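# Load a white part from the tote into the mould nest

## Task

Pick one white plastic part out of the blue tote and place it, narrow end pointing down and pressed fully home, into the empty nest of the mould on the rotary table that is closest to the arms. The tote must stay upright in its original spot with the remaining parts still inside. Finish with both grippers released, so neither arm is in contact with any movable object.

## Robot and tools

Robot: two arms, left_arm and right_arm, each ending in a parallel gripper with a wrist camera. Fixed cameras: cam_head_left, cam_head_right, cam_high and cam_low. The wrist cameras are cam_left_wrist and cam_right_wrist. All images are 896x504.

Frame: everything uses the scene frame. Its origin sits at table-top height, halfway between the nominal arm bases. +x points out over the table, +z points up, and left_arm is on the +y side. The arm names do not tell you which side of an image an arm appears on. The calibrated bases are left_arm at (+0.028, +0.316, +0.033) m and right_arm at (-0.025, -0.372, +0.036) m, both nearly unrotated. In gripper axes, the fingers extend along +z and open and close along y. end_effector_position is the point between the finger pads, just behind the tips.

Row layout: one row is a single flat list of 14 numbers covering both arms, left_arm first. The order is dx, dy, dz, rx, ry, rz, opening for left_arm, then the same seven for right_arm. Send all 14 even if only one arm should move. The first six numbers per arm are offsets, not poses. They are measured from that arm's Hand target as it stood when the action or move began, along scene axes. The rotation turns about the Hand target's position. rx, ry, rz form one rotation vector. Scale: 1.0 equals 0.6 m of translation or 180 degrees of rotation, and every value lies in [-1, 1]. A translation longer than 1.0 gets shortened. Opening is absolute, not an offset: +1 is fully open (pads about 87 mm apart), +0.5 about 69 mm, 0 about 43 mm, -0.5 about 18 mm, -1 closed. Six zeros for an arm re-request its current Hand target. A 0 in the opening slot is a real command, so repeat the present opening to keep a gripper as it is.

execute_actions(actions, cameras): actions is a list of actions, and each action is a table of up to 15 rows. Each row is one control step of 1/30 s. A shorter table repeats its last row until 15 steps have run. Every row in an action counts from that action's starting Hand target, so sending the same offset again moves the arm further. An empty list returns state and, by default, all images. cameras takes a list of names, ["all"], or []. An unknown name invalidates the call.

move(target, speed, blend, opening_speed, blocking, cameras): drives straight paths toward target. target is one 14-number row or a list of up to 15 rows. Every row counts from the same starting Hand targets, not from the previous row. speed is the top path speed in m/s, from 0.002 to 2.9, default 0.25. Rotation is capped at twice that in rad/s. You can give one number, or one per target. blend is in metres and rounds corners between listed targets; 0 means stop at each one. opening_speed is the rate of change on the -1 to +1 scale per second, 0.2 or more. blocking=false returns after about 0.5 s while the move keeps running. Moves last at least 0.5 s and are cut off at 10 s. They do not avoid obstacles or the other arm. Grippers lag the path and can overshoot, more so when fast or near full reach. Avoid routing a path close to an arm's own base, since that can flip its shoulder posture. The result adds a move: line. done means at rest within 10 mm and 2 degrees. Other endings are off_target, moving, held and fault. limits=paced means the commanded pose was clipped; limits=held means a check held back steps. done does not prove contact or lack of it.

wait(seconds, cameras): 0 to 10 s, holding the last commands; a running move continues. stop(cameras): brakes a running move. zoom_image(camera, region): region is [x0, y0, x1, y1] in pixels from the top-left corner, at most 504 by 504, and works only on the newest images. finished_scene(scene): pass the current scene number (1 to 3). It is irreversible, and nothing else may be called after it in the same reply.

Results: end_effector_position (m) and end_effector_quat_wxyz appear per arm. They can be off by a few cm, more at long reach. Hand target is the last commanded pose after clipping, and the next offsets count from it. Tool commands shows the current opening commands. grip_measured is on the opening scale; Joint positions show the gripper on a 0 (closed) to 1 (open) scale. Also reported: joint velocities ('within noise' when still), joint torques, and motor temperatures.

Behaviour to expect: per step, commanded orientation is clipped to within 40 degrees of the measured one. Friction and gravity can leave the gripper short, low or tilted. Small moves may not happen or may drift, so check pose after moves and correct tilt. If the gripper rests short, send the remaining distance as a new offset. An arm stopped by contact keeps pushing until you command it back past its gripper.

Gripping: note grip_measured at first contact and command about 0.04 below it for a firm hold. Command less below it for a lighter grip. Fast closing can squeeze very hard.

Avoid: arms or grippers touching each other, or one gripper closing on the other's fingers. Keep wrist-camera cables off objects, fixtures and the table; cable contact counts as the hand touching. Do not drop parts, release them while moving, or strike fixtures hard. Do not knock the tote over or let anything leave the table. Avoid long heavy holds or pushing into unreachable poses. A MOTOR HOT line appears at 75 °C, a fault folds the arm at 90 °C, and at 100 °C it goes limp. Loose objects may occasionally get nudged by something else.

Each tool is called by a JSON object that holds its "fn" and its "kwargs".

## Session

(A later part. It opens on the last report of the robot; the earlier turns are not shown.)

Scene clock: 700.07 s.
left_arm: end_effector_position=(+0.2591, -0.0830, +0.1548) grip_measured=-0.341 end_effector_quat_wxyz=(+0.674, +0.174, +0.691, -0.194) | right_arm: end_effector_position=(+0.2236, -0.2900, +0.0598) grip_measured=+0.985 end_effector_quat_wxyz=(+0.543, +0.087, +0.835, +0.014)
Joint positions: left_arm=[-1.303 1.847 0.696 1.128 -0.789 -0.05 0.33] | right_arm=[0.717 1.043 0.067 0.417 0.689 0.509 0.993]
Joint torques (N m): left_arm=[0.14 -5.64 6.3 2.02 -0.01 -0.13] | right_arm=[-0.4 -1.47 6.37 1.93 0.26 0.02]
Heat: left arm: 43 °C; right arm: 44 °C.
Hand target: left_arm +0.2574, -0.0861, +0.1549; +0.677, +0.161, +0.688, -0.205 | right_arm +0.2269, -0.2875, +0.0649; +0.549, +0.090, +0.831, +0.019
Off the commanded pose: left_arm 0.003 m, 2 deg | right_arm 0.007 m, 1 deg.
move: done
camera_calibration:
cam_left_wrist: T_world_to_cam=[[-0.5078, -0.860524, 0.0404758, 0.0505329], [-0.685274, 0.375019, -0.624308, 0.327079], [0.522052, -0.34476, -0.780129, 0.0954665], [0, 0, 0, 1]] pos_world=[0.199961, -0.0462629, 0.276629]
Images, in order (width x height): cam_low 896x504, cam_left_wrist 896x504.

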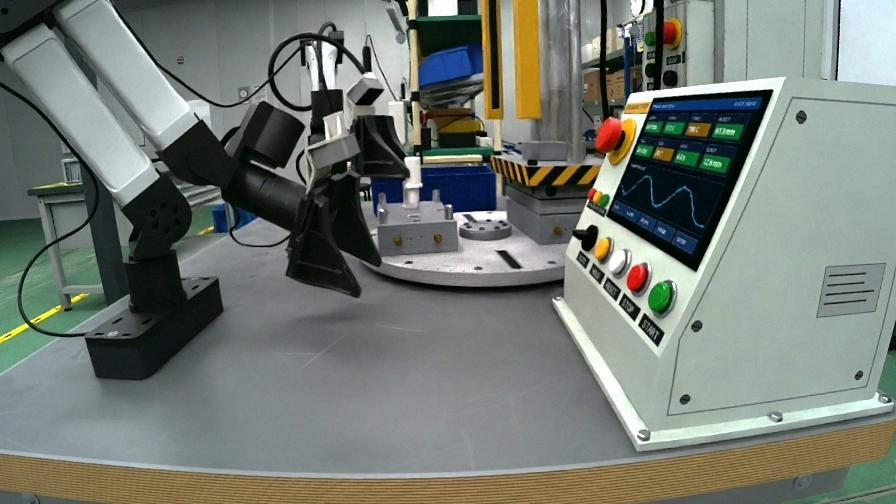

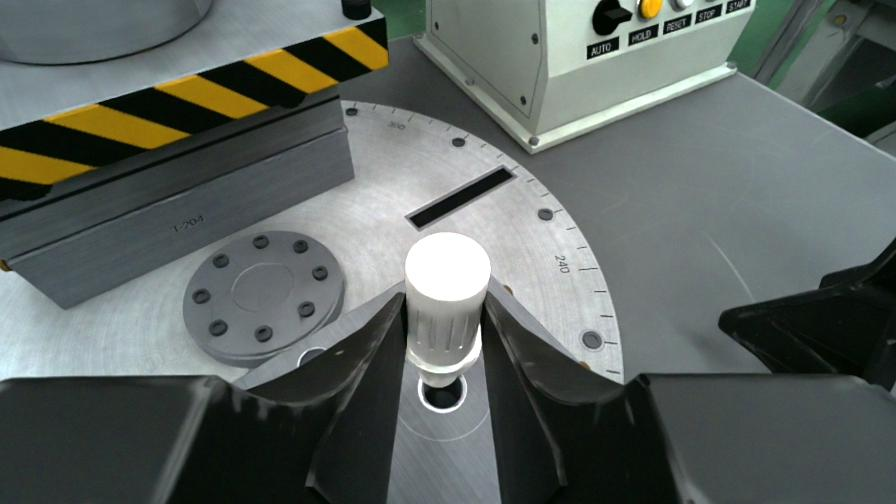

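{"fn": "move", "kwargs": {"target": [-0.0015,-0.004,0,-0.0033,-0.0058,0,-0.45,0,0,0,0,0,0,1], "speed": 0.05, "cameras": ["cam_left_wrist","cam_low"]}}

{"fn": "zoom_image", "kwargs": {"camera": "cam_left_wrist", "region": [385, 225, 505, 504]}}

{"fn": "zoom_image", "kwargs": {"camera": "cam_low", "region": [380, 110, 460, 230]}}

Scene clock: 740.53 s.
left_arm: end_effector_position=(+0.2580, -0.0853, +0.1528) grip_measured=-0.341 end_effector_quat_wxyz=(+0.678, +0.168, +0.688, -0.199) | right_arm: end_effector_position=(+0.2236, -0.2900, +0.0598) grip_measured=+0.985 end_effector_quat_wxyz=(+0.543, +0.087, +0.835, +0.014)
Joint positions: left_arm=[-1.308 1.872 0.696 1.172 -0.796 -0.048 0.33] | right_arm=[0.717 1.043 0.067 0.417 0.689 0.509 0.993]
Joint torques (N m): left_arm=[0.1 -5.7 6.23 2.09 0.02 0.06] | right_arm=[-0.27 -1.31 6.41 1.94 0.26 0.01]
Heat: left arm: 44 °C; right arm: 44 °C.
Hand target: left_arm +0.2566, -0.0884, +0.1551; +0.684, +0.159, +0.681, -0.207 | right_arm +0.2269, -0.2875, +0.0649; +0.549, +0.090, +0.831, +0.019
Off the commanded pose: left_arm 0.004 m, 2 deg | right_arm 0.007 m, 1 deg.
move: done
camera_calibration:
cam_left_wrist: T_world_to_cam=[[-0.507105, -0.860309, 0.0520863, 0.0461408], [-0.68222, 0.363731, -0.634252, 0.325689], [0.526707, -0.357166, -0.77137, 0.0900043], [0, 0, 0, 1]] pos_world=[0.198184, -0.0466214, 0.273592]
Images, in order (width x height): cam_low 896x504, cam_left_wrist 896x504.

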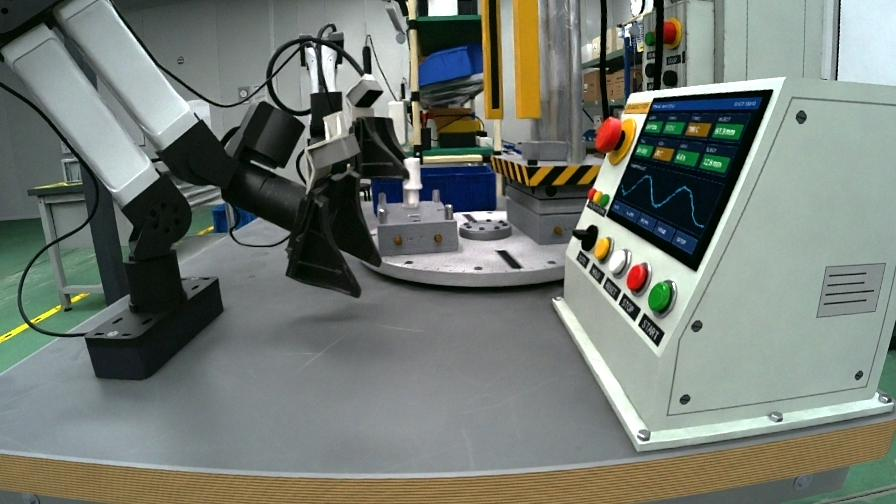

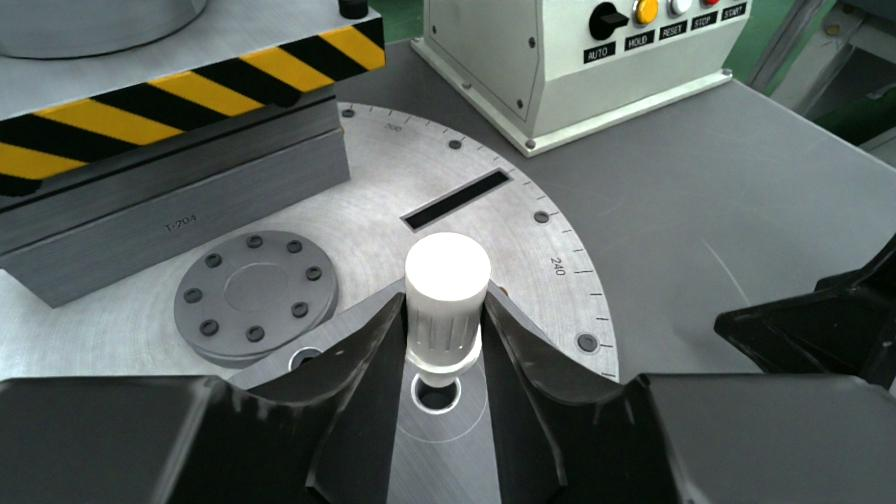

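Scaled by 1.806 from the camera's 896x504 image, which has a finer 1280x720 frame.

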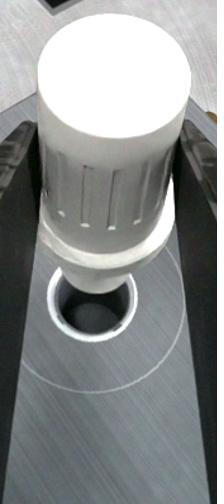

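Scaled by 4.200 from the camera's 896x504 image, which has a finer 1280x720 frame.

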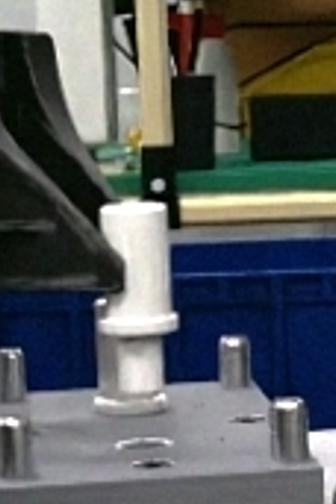

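{"fn": "move", "kwargs": {"target": [0,0,-0.03,0,0,0,-0.45,0,0,0,0,0,0,1], "speed": 0.04, "cameras": ["cam_left_wrist","cam_low"]}}

{"fn": "zoom_image", "kwargs": {"camera": "cam_left_wrist", "region": [385, 225, 505, 504]}}

{"fn": "zoom_image", "kwargs": {"camera": "cam_low", "region": [380, 110, 460, 230]}}

Scene clock: 755.57 s.
left_arm: end_effector_position=(+0.2587, -0.0877, +0.1356) grip_measured=-0.341 end_effector_quat_wxyz=(+0.677, +0.170, +0.689, -0.197) | right_arm: end_effector_position=(+0.2236, -0.2900, +0.0598) grip_measured=+0.985 end_effector_quat_wxyz=(+0.543, +0.087, +0.835, +0.014)
Joint positions: left_arm=[-1.308 1.942 0.696 1.236 -0.796 -0.048 0.33] | right_arm=[0.717 1.043 0.067 0.417 0.689 0.509 0.993]
Joint torques (N m): left_arm=[0.09 -5.94 4.72 2.28 0 0.03] | right_arm=[-0.27 -1.46 6.34 1.92 0.25 -0.01]
Heat: left arm: 44 °C; right arm: 44 °C.
Hand target: left_arm +0.2566, -0.0884, +0.1371; +0.684, +0.160, +0.681, -0.207 | right_arm +0.2269, -0.2875, +0.0649; +0.549, +0.090, +0.831, +0.019
Off the commanded pose: left_arm 0.003 m, 2 deg | right_arm 0.007 m, 1 deg.
move: done
camera_calibration:
cam_left_wrist: T_world_to_cam=[[-0.506709, -0.860798, 0.0476742, 0.0457175], [-0.683161, 0.367182, -0.631244, 0.316306], [0.525868, -0.352426, -0.774118, 0.0765844], [0, 0, 0, 1]] pos_world=[0.19898, -0.0497982, 0.256772]
Images, in order (width x height): cam_low 896x504, cam_left_wrist 896x504.

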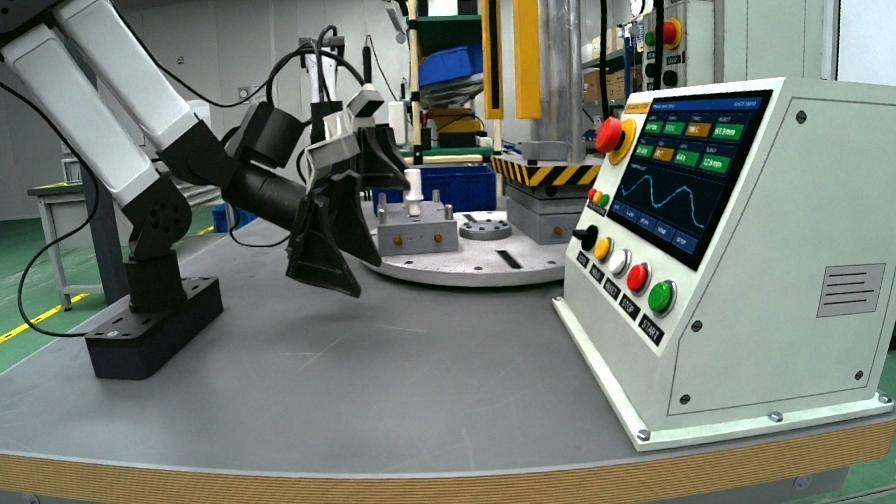

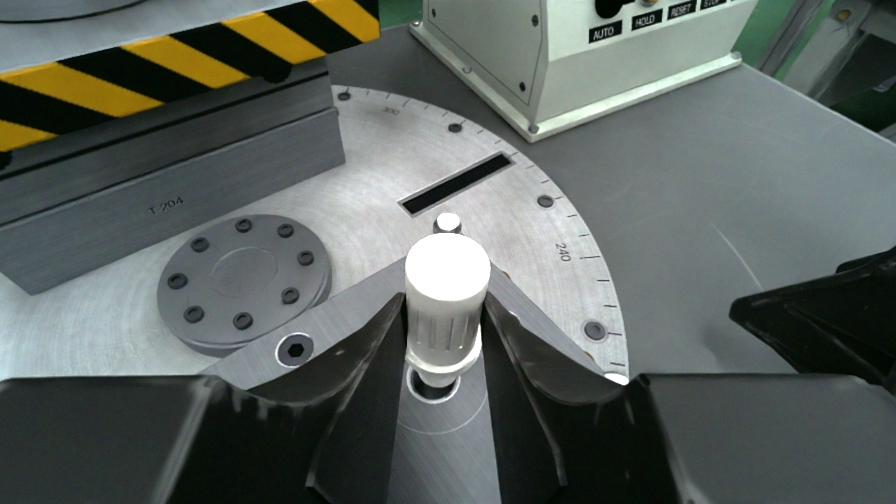

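Scaled by 1.806 from the camera's 896x504 image, which has a finer 1280x720 frame.

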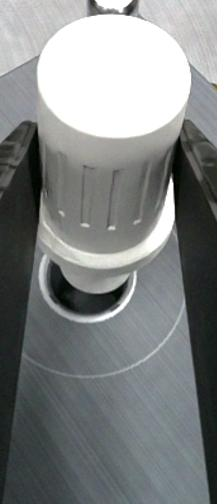

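Scaled by 4.200 from the camera's 896x504 image, which has a finer 1280x720 frame.

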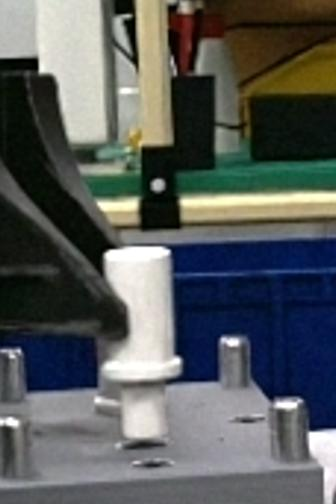

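{"fn": "move", "kwargs": {"target": [-0.0028,0.0055,0.002,0,0,0,-0.45,0,0,0,0,0,0,1], "speed": 0.04, "cameras": ["cam_left_wrist","cam_low"]}}

{"fn": "zoom_image", "kwargs": {"camera": "cam_left_wrist", "region": [385, 225, 505, 504]}}

{"fn": "zoom_image", "kwargs": {"camera": "cam_low", "region": [380, 110, 460, 230]}}

Scene clock: 793.27 s.
left_arm: end_effector_position=(+0.2580, -0.0841, +0.1315) grip_measured=-0.341 end_effector_quat_wxyz=(+0.675, +0.173, +0.691, -0.192) | right_arm: end_effector_position=(+0.2236, -0.2900, +0.0598) grip_measured=+0.985 end_effector_quat_wxyz=(+0.543, +0.087, +0.835, +0.014)
Joint positions: left_arm=[-1.308 1.942 0.682 1.238 -0.798 -0.048 0.33] | right_arm=[0.717 1.043 0.067 0.417 0.689 0.509 0.993]
Joint torques (N m): left_arm=[-0.12 -6.89 4.55 2.29 -0.01 0.03] | right_arm=[-0.42 -1.35 6.31 1.95 0.28 0]
Heat: left arm: 42 °C; right arm: 44 °C.
Hand target: left_arm +0.2549, -0.0851, +0.1382; +0.684, +0.160, +0.681, -0.206 | right_arm +0.2269, -0.2875, +0.0649; +0.549, +0.090, +0.831, +0.019
Off the commanded pose: left_arm 0.008 m, 3 deg | right_arm 0.007 m, 1 deg.
move: off_target (left_arm)
camera_calibration:
cam_left_wrist: T_world_to_cam=[[-0.504958, -0.862254, 0.0391865, 0.0492639], [-0.685666, 0.37314, -0.625003, 0.312206], [0.524289, -0.342469, -0.779638, 0.077001], [0, 0, 0, 1]] pos_world=[0.198574, -0.047648, 0.253232]
Images, in order (width x height): cam_low 896x504, cam_left_wrist 896x504.

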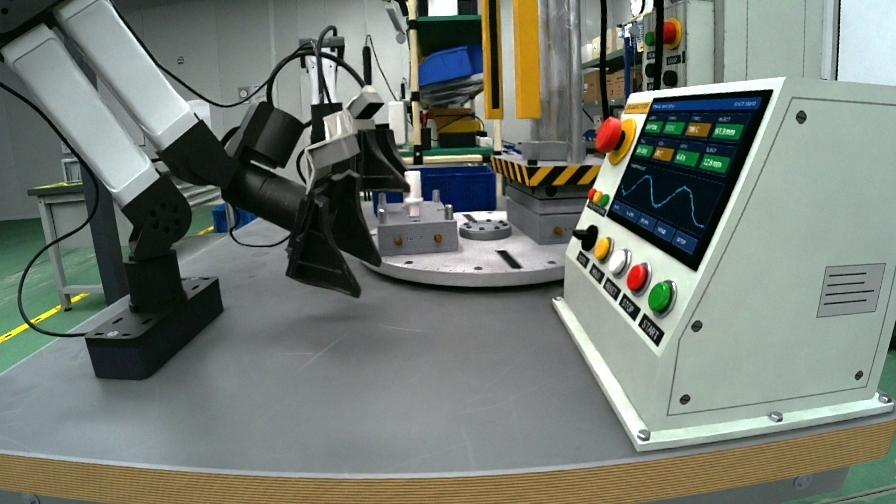

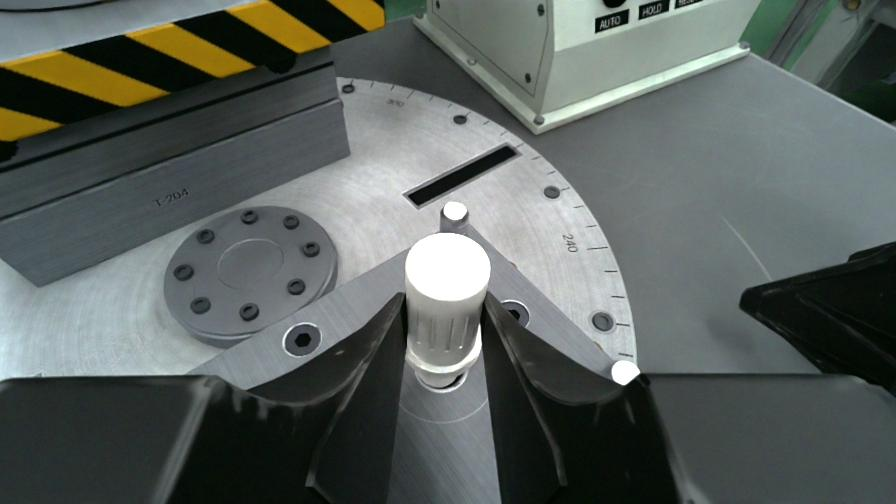

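Scaled by 1.806 from the camera's 896x504 image, which has a finer 1280x720 frame.

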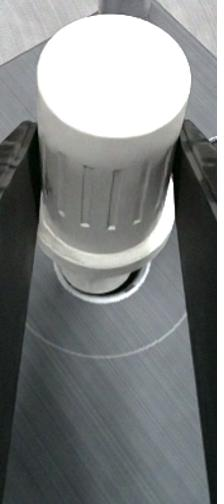

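Scaled by 4.200 from the camera's 896x504 image, which has a finer 1280x720 frame.

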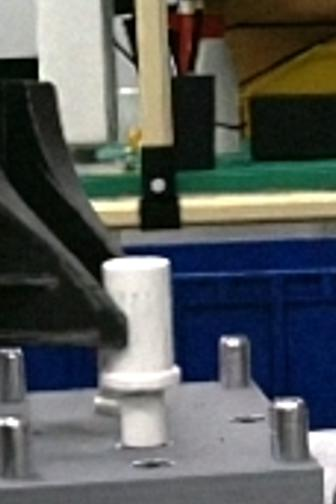

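{"fn": "move", "kwargs": {"target": [0.0008,-0.003,0.003,0,0,0,-0.45,0,0,0,0,0,0,1], "speed": 0.04, "cameras": ["cam_left_wrist","cam_low"]}}

{"fn": "zoom_image", "kwargs": {"camera": "cam_left_wrist", "region": [385, 225, 505, 504]}}

{"fn": "zoom_image", "kwargs": {"camera": "cam_low", "region": [380, 110, 460, 230]}}

Scene clock: 805.33 s.
left_arm: end_effector_position=(+0.2580, -0.0841, +0.1315) grip_measured=-0.341 end_effector_quat_wxyz=(+0.675, +0.173, +0.691, -0.192) | right_arm: end_effector_position=(+0.2236, -0.2900, +0.0598) grip_measured=+0.985 end_effector_quat_wxyz=(+0.543, +0.087, +0.835, +0.014)
Joint positions: left_arm=[-1.308 1.942 0.682 1.238 -0.798 -0.048 0.33] | right_arm=[0.717 1.043 0.067 0.417 0.689 0.509 0.993]
Joint torques (N m): left_arm=[-0.08 -7.04 5.38 2.2 -0.02 0.04] | right_arm=[-0.34 -1.43 6.3 1.94 0.27 0]
Heat: left arm: 42 °C; right arm: 44 °C.
Hand target: left_arm +0.2554, -0.0869, +0.1400; +0.684, +0.160, +0.681, -0.206 | right_arm +0.2269, -0.2875, +0.0649; +0.549, +0.090, +0.831, +0.019
Off the commanded pose: left_arm 0.009 m, 3 deg | right_arm 0.007 m, 1 deg.
move: off_target (left_arm)
camera_calibration:
cam_left_wrist: T_world_to_cam=[[-0.50497, -0.862263, 0.0388338, 0.0493565], [-0.685521, 0.373314, -0.625058, 0.3122], [0.524467, -0.342257, -0.779612, 0.0769689], [0, 0, 0, 1]] pos_world=[0.198575, -0.047647, 0.253232]
Images, in order (width x height): cam_low 896x504, cam_left_wrist 896x504.

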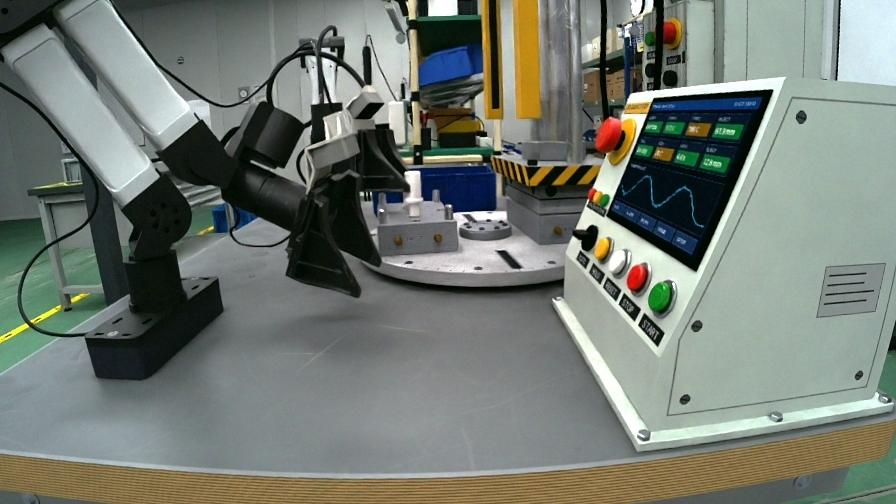

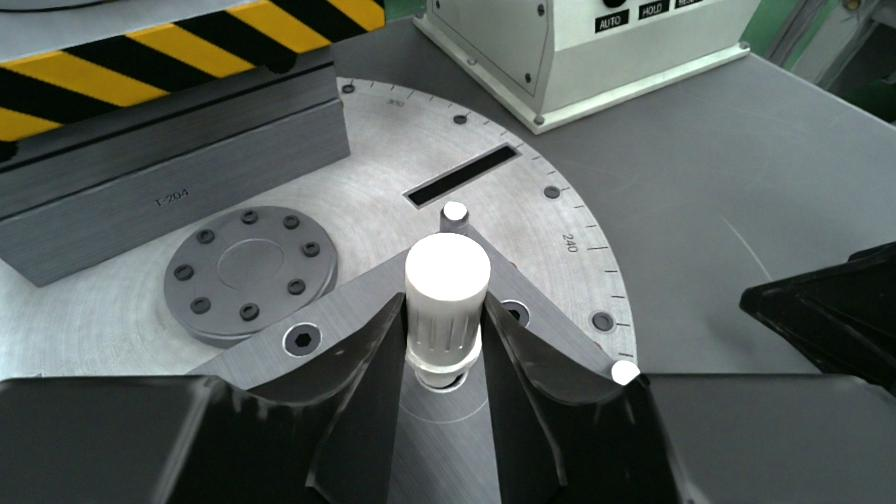

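Scaled by 1.806 from the camera's 896x504 image, which has a finer 1280x720 frame.

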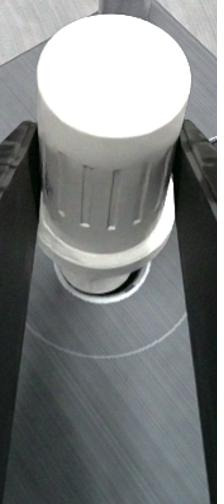

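Scaled by 4.200 from the camera's 896x504 image, which has a finer 1280x720 frame.

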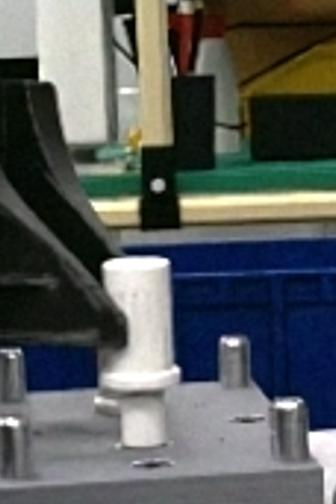

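{"fn": "move", "kwargs": {"target": [0.002,0.0007,-0.035,0,0,0,-0.45,0,0,0,0,0,0,1], "speed": 0.03, "cameras": ["cam_left_wrist","cam_low"]}}

{"fn": "zoom_image", "kwargs": {"camera": "cam_left_wrist", "region": [385, 225, 505, 504]}}

{"fn": "zoom_image", "kwargs": {"camera": "cam_low", "region": [380, 110, 460, 230]}}

Scene clock: 826.47 s.
left_arm: end_effector_position=(+0.2584, -0.0855, +0.1151) grip_measured=-0.341 end_effector_quat_wxyz=(+0.675, +0.174, +0.692, -0.191) | right_arm: end_effector_position=(+0.2236, -0.2900, +0.0598) grip_measured=+0.985 end_effector_quat_wxyz=(+0.543, +0.087, +0.835, +0.014)
Joint positions: left_arm=[-1.308 2.011 0.682 1.305 -0.798 -0.048 0.33] | right_arm=[0.717 1.043 0.067 0.417 0.689 0.509 0.993]
Joint torques (N m): left_arm=[0.2 -6.05 4.19 2.44 0.02 0.03] | right_arm=[-0.43 -1.39 6.41 1.93 0.26 -0.01]
Motor temperatures (°C): left_arm=[29 37 41 43 27 29 30] | right_arm=[30 35 44 40 27 28 31]
Heat: left arm: 43 °C; right arm: 44 °C.
Hand target: left_arm +0.2566, -0.0865, +0.1189; +0.684, +0.160, +0.681, -0.207 | right_arm +0.2269, -0.2875, +0.0649; +0.549, +0.090, +0.831, +0.019
Off the commanded pose: left_arm 0.004 m, 3 deg | right_arm 0.007 m, 1 deg.
move: off_target (left_arm)
camera_calibration:
cam_left_wrist: T_world_to_cam=[[-0.504982, -0.862337, 0.036987, 0.0491294], [-0.685957, 0.374947, -0.6236, 0.302899], [0.523886, -0.340278, -0.780868, 0.0639698], [0, 0, 0, 1]] pos_world=[0.199072, -0.0494374, 0.237023]
Images, in order (width x height): cam_low 896x504, cam_left_wrist 896x504.

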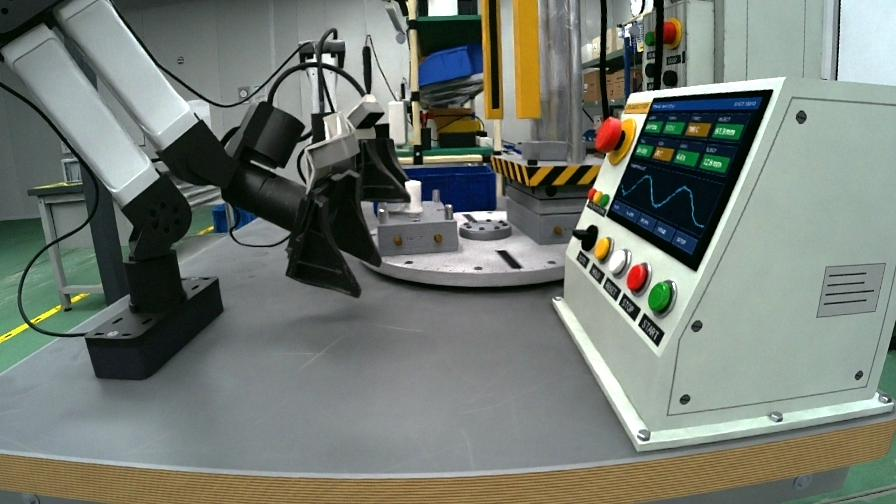

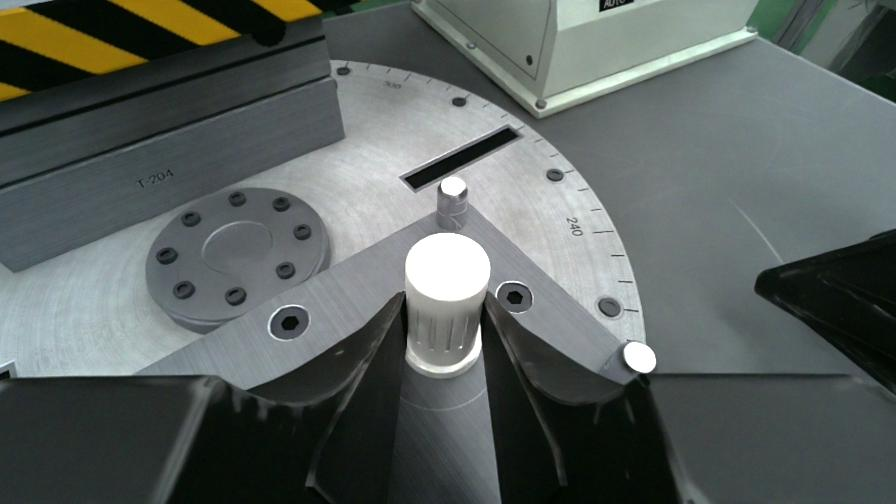

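Scaled by 1.806 from the camera's 896x504 image, which has a finer 1280x720 frame.

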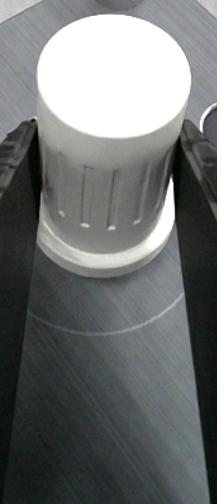

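Scaled by 4.200 from the camera's 896x504 image, which has a finer 1280x720 frame.

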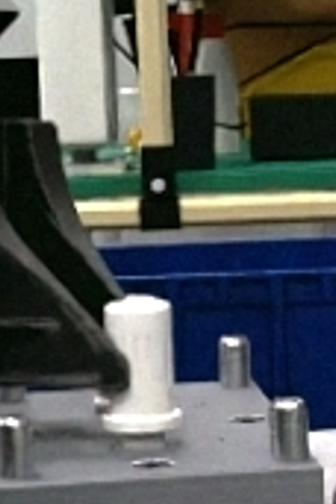

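{"fn": "move", "kwargs": {"target": [0,0,-0.025,0,0,0,-0.45,0,0,0,0,0,0,1], "speed": 0.03, "cameras": ["cam_left_wrist","cam_low"]}}

{"fn": "zoom_image", "kwargs": {"camera": "cam_left_wrist", "region": [385, 225, 505, 504]}}

{"fn": "zoom_image", "kwargs": {"camera": "cam_low", "region": [380, 110, 460, 230]}}

Scene clock: 834.83 s.
left_arm: end_effector_position=(+0.2600, -0.0848, +0.1074) grip_measured=-0.341 end_effector_quat_wxyz=(+0.681, +0.163, +0.687, -0.193) | right_arm: end_effector_position=(+0.2236, -0.2900, +0.0598) grip_measured=+0.985 end_effector_quat_wxyz=(+0.543, +0.087, +0.835, +0.014)
Joint positions: left_arm=[-1.309 2.068 0.682 1.389 -0.813 -0.041 0.33] | right_arm=[0.717 1.043 0.067 0.417 0.689 0.509 0.993]
Joint torques (N m): left_arm=[0.27 -5.45 3.84 2.26 0.19 -0.01] | right_arm=[-0.31 -1.47 6.39 1.91 0.29 0]
Heat: left arm: 43 °C; right arm: 44 °C.
Hand target: left_arm +0.2566, -0.0865, +0.1039; +0.684, +0.160, +0.681, -0.206 | right_arm +0.2269, -0.2875, +0.0649; +0.549, +0.090, +0.831, +0.019
Off the commanded pose: left_arm 0.005 m, 2 deg | right_arm 0.007 m, 1 deg.
move: done
camera_calibration:
cam_left_wrist: T_world_to_cam=[[-0.492882, -0.868671, 0.0497773, 0.0457832], [-0.684884, 0.352045, -0.637964, 0.298154], [0.536657, -0.348533, -0.768456, 0.0520261], [0, 0, 0, 1]] pos_world=[0.198847, -0.0470605, 0.227913]
Images, in order (width x height): cam_low 896x504, cam_left_wrist 896x504.

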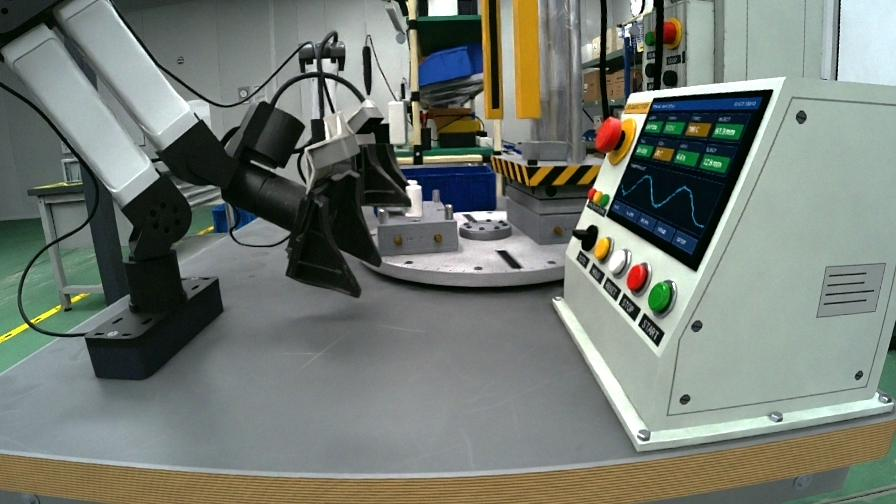

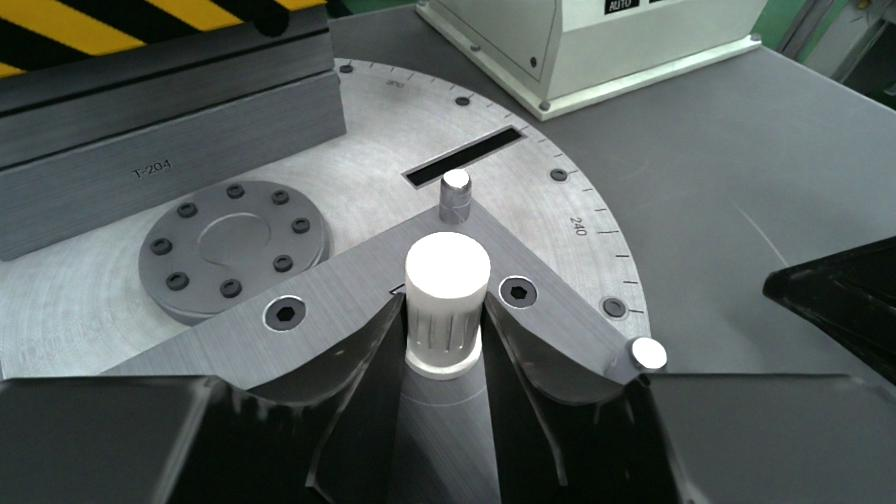

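Scaled by 1.806 from the camera's 896x504 image, which has a finer 1280x720 frame.

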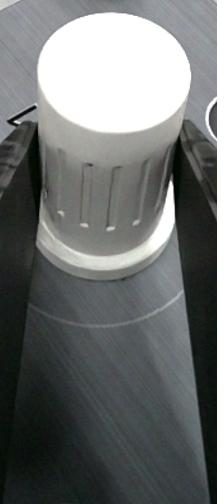

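Scaled by 4.200 from the camera's 896x504 image, which has a finer 1280x720 frame.

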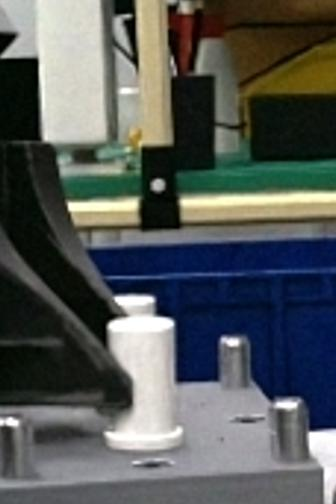

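{"fn": "move", "kwargs": {"target": [0.0,0.0,-0.015,0,0,0,-0.45,0,0,0,0,0,0,1], "speed": 0.03, "cameras": ["cam_left_wrist","cam_low"]}}

{"fn": "zoom_image", "kwargs": {"camera": "cam_left_wrist", "region": [385, 225, 505, 504]}}

{"fn": "zoom_image", "kwargs": {"camera": "cam_low", "region": [380, 110, 460, 230]}}

Scene clock: 843.87 s.
left_arm: end_effector_position=(+0.2598, -0.0843, +0.1066) grip_measured=-0.340 end_effector_quat_wxyz=(+0.684, +0.157, +0.685, -0.194) | right_arm: end_effector_position=(+0.2236, -0.2900, +0.0598) grip_measured=+0.985 end_effector_quat_wxyz=(+0.543, +0.087, +0.835, +0.014)
Joint positions: left_arm=[-1.312 2.083 0.682 1.418 -0.823 -0.038 0.33] | right_arm=[0.717 1.043 0.067 0.417 0.689 0.509 0.993]
Joint torques (N m): left_arm=[0.5 -3.85 3.77 2.3 0.31 -0.06] | right_arm=[-0.38 -1.51 6.28 1.94 0.27 -0.01]
Heat: left arm: 43 °C; right arm: 44 °C.
Hand target: left_arm +0.2566, -0.0865, +0.0951; +0.684, +0.160, +0.681, -0.207 | right_arm +0.2269, -0.2875, +0.0649; +0.549, +0.090, +0.831, +0.019
Off the commanded pose: left_arm 0.012 m, 2 deg | right_arm 0.007 m, 1 deg.
move: off_target (left_arm)
camera_calibration:
cam_left_wrist: T_world_to_cam=[[-0.486767, -0.871646, 0.0573697, 0.0435246], [-0.684425, 0.339757, -0.64508, 0.296974], [0.54279, -0.353269, -0.761958, 0.0489323], [0, 0, 0, 1]] pos_world=[0.197883, -0.0456745, 0.226359]
Images, in order (width x height): cam_low 896x504, cam_left_wrist 896x504.

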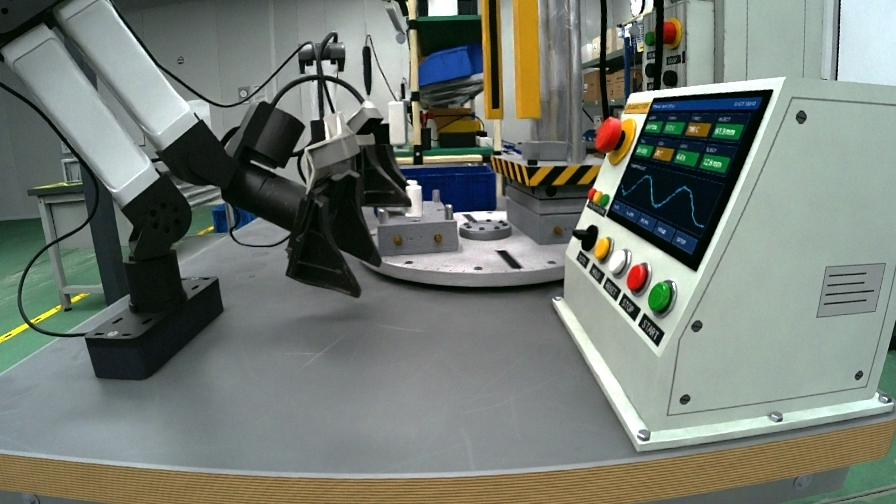

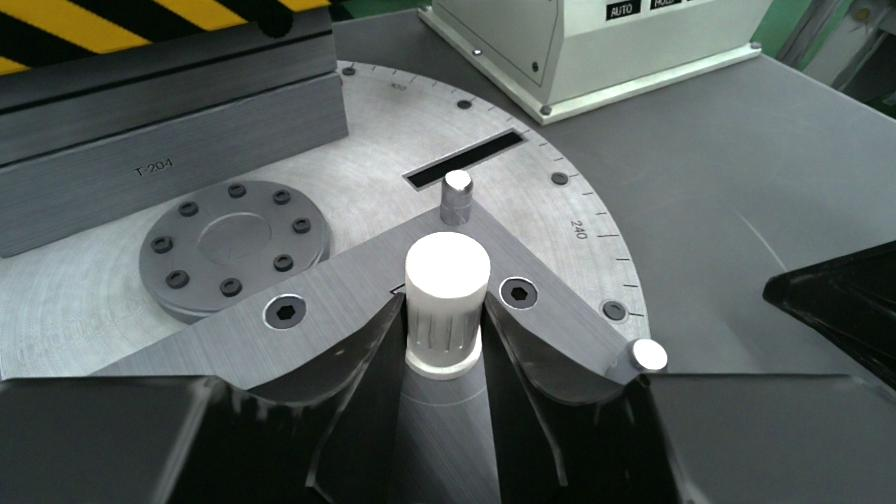

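Scaled by 1.806 from the camera's 896x504 image, which has a finer 1280x720 frame.

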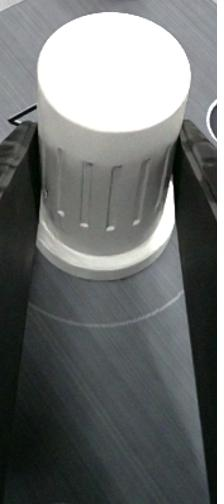

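Scaled by 4.200 from the camera's 896x504 image, which has a finer 1280x720 frame.

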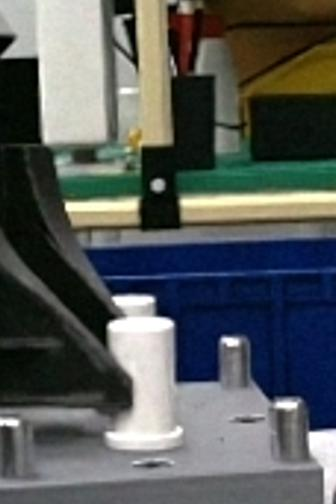

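{"fn": "move", "kwargs": {"target": [0.004,0.002,0.014,0,0,0,-0.45,0,0,0,0,0,0,1], "speed": 0.03}}

{"fn": "move", "kwargs": {"target": [0,0,0,0,0,0,-0.1,0,0,0,0,0,0,1], "speed": 0.03, "opening_speed": 0.3, "cameras": ["cam_left_wrist","cam_low"]}}

{"fn": "zoom_image", "kwargs": {"camera": "cam_left_wrist", "region": [385, 225, 505, 504]}}

{"fn": "zoom_image", "kwargs": {"camera": "cam_low", "region": [380, 110, 460, 230]}}

Scene clock: 865.13 s.
left_arm: end_effector_position=(+0.2599, -0.0843, +0.1065) grip_measured=-0.340 end_effector_quat_wxyz=(+0.684, +0.157, +0.685, -0.193) | right_arm: end_effector_position=(+0.2236, -0.2900, +0.0598) grip_measured=+0.985 end_effector_quat_wxyz=(+0.543, +0.087, +0.835, +0.014)
Joint positions: left_arm=[-1.312 2.083 0.682 1.418 -0.823 -0.038 0.33] | right_arm=[0.717 1.043 0.067 0.417 0.689 0.509 0.993]
Joint torques (N m): left_arm=[1.14 -6.39 3.56 2.03 0.39 -0.03] | right_arm=[-0.39 -1.37 6.37 1.93 0.28 -0.01]
Heat: left arm: 44 °C; right arm: 45 °C.
Hand target: left_arm +0.2590, -0.0853, +0.1035; +0.684, +0.160, +0.681, -0.207 | right_arm +0.2269, -0.2875, +0.0649; +0.549, +0.090, +0.831, +0.019
Off the commanded pose: left_arm 0.003 m, 2 deg | right_arm 0.007 m, 1 deg.
move: done

Scene clock: 866.50 s.
left_arm: end_effector_position=(+0.2587, -0.0859, +0.1044) grip_measured=-0.100 end_effector_quat_wxyz=(+0.682, +0.165, +0.686, -0.194) | right_arm: end_effector_position=(+0.2236, -0.2900, +0.0598) grip_measured=+0.985 end_effector_quat_wxyz=(+0.543, +0.087, +0.835, +0.014)
Joint positions: left_arm=[-1.312 2.084 0.682 1.408 -0.811 -0.037 0.45] | right_arm=[0.717 1.043 0.067 0.417 0.689 0.509 0.993]
Joint torques (N m): left_arm=[1.14 -6.41 3.58 2.13 0.25 -0.06] | right_arm=[-0.38 -1.44 6.27 1.94 0.26 -0.01]
Heat: left arm: 44 °C; right arm: 45 °C.
Hand target: left_arm +0.2590, -0.0853, +0.1033; +0.684, +0.160, +0.681, -0.207 | right_arm +0.2269, -0.2875, +0.0649; +0.549, +0.090, +0.831, +0.019
Off the commanded pose: left_arm 0.001 m, 2 deg | right_arm 0.007 m, 1 deg.
move: done
camera_calibration:
cam_left_wrist: T_world_to_cam=[[-0.497934, -0.865885, 0.0480155, 0.0460646], [-0.681006, 0.356138, -0.639841, 0.295299], [0.536928, -0.351297, -0.767006, 0.0495306], [0, 0, 0, 1]] pos_world=[0.197443, -0.0478804, 0.224723]
Images, in order (width x height): cam_low 896x504, cam_left_wrist 896x504.

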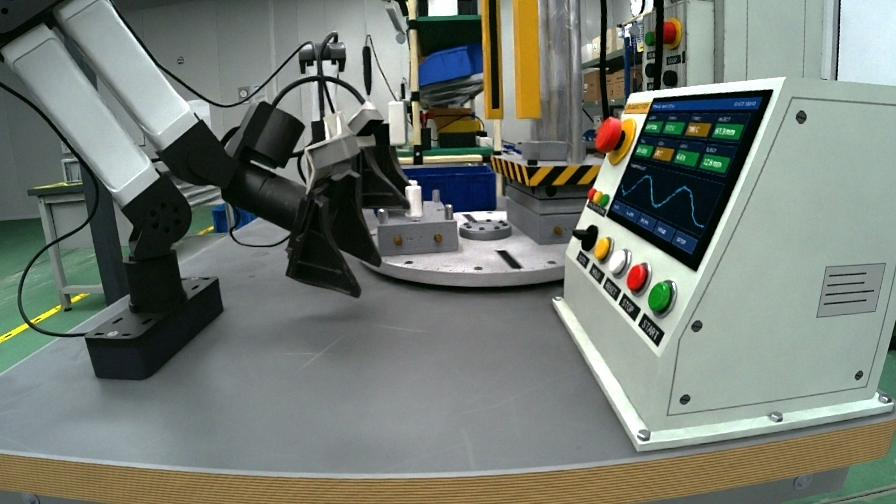

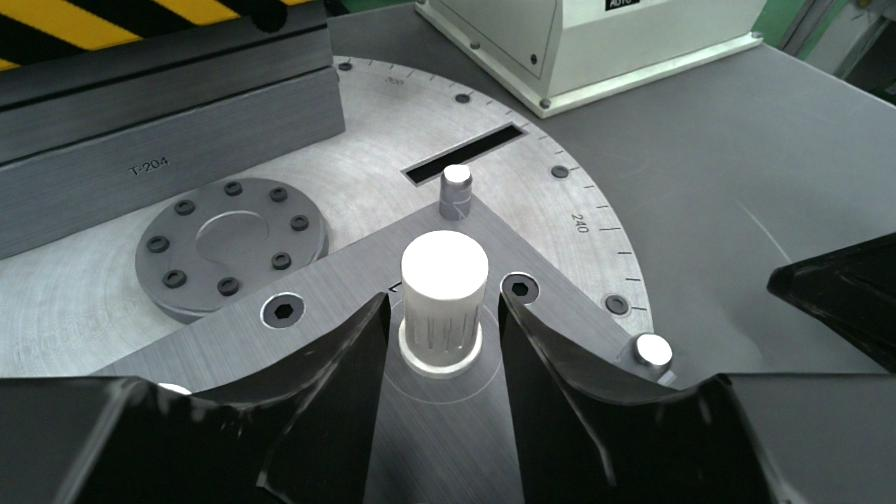

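Scaled by 1.806 from the camera's 896x504 image, which has a finer 1280x720 frame.

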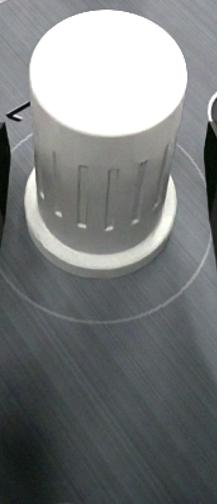

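Scaled by 4.200 from the camera's 896x504 image, which has a finer 1280x720 frame.

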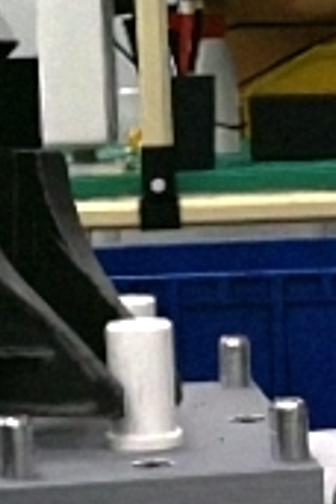

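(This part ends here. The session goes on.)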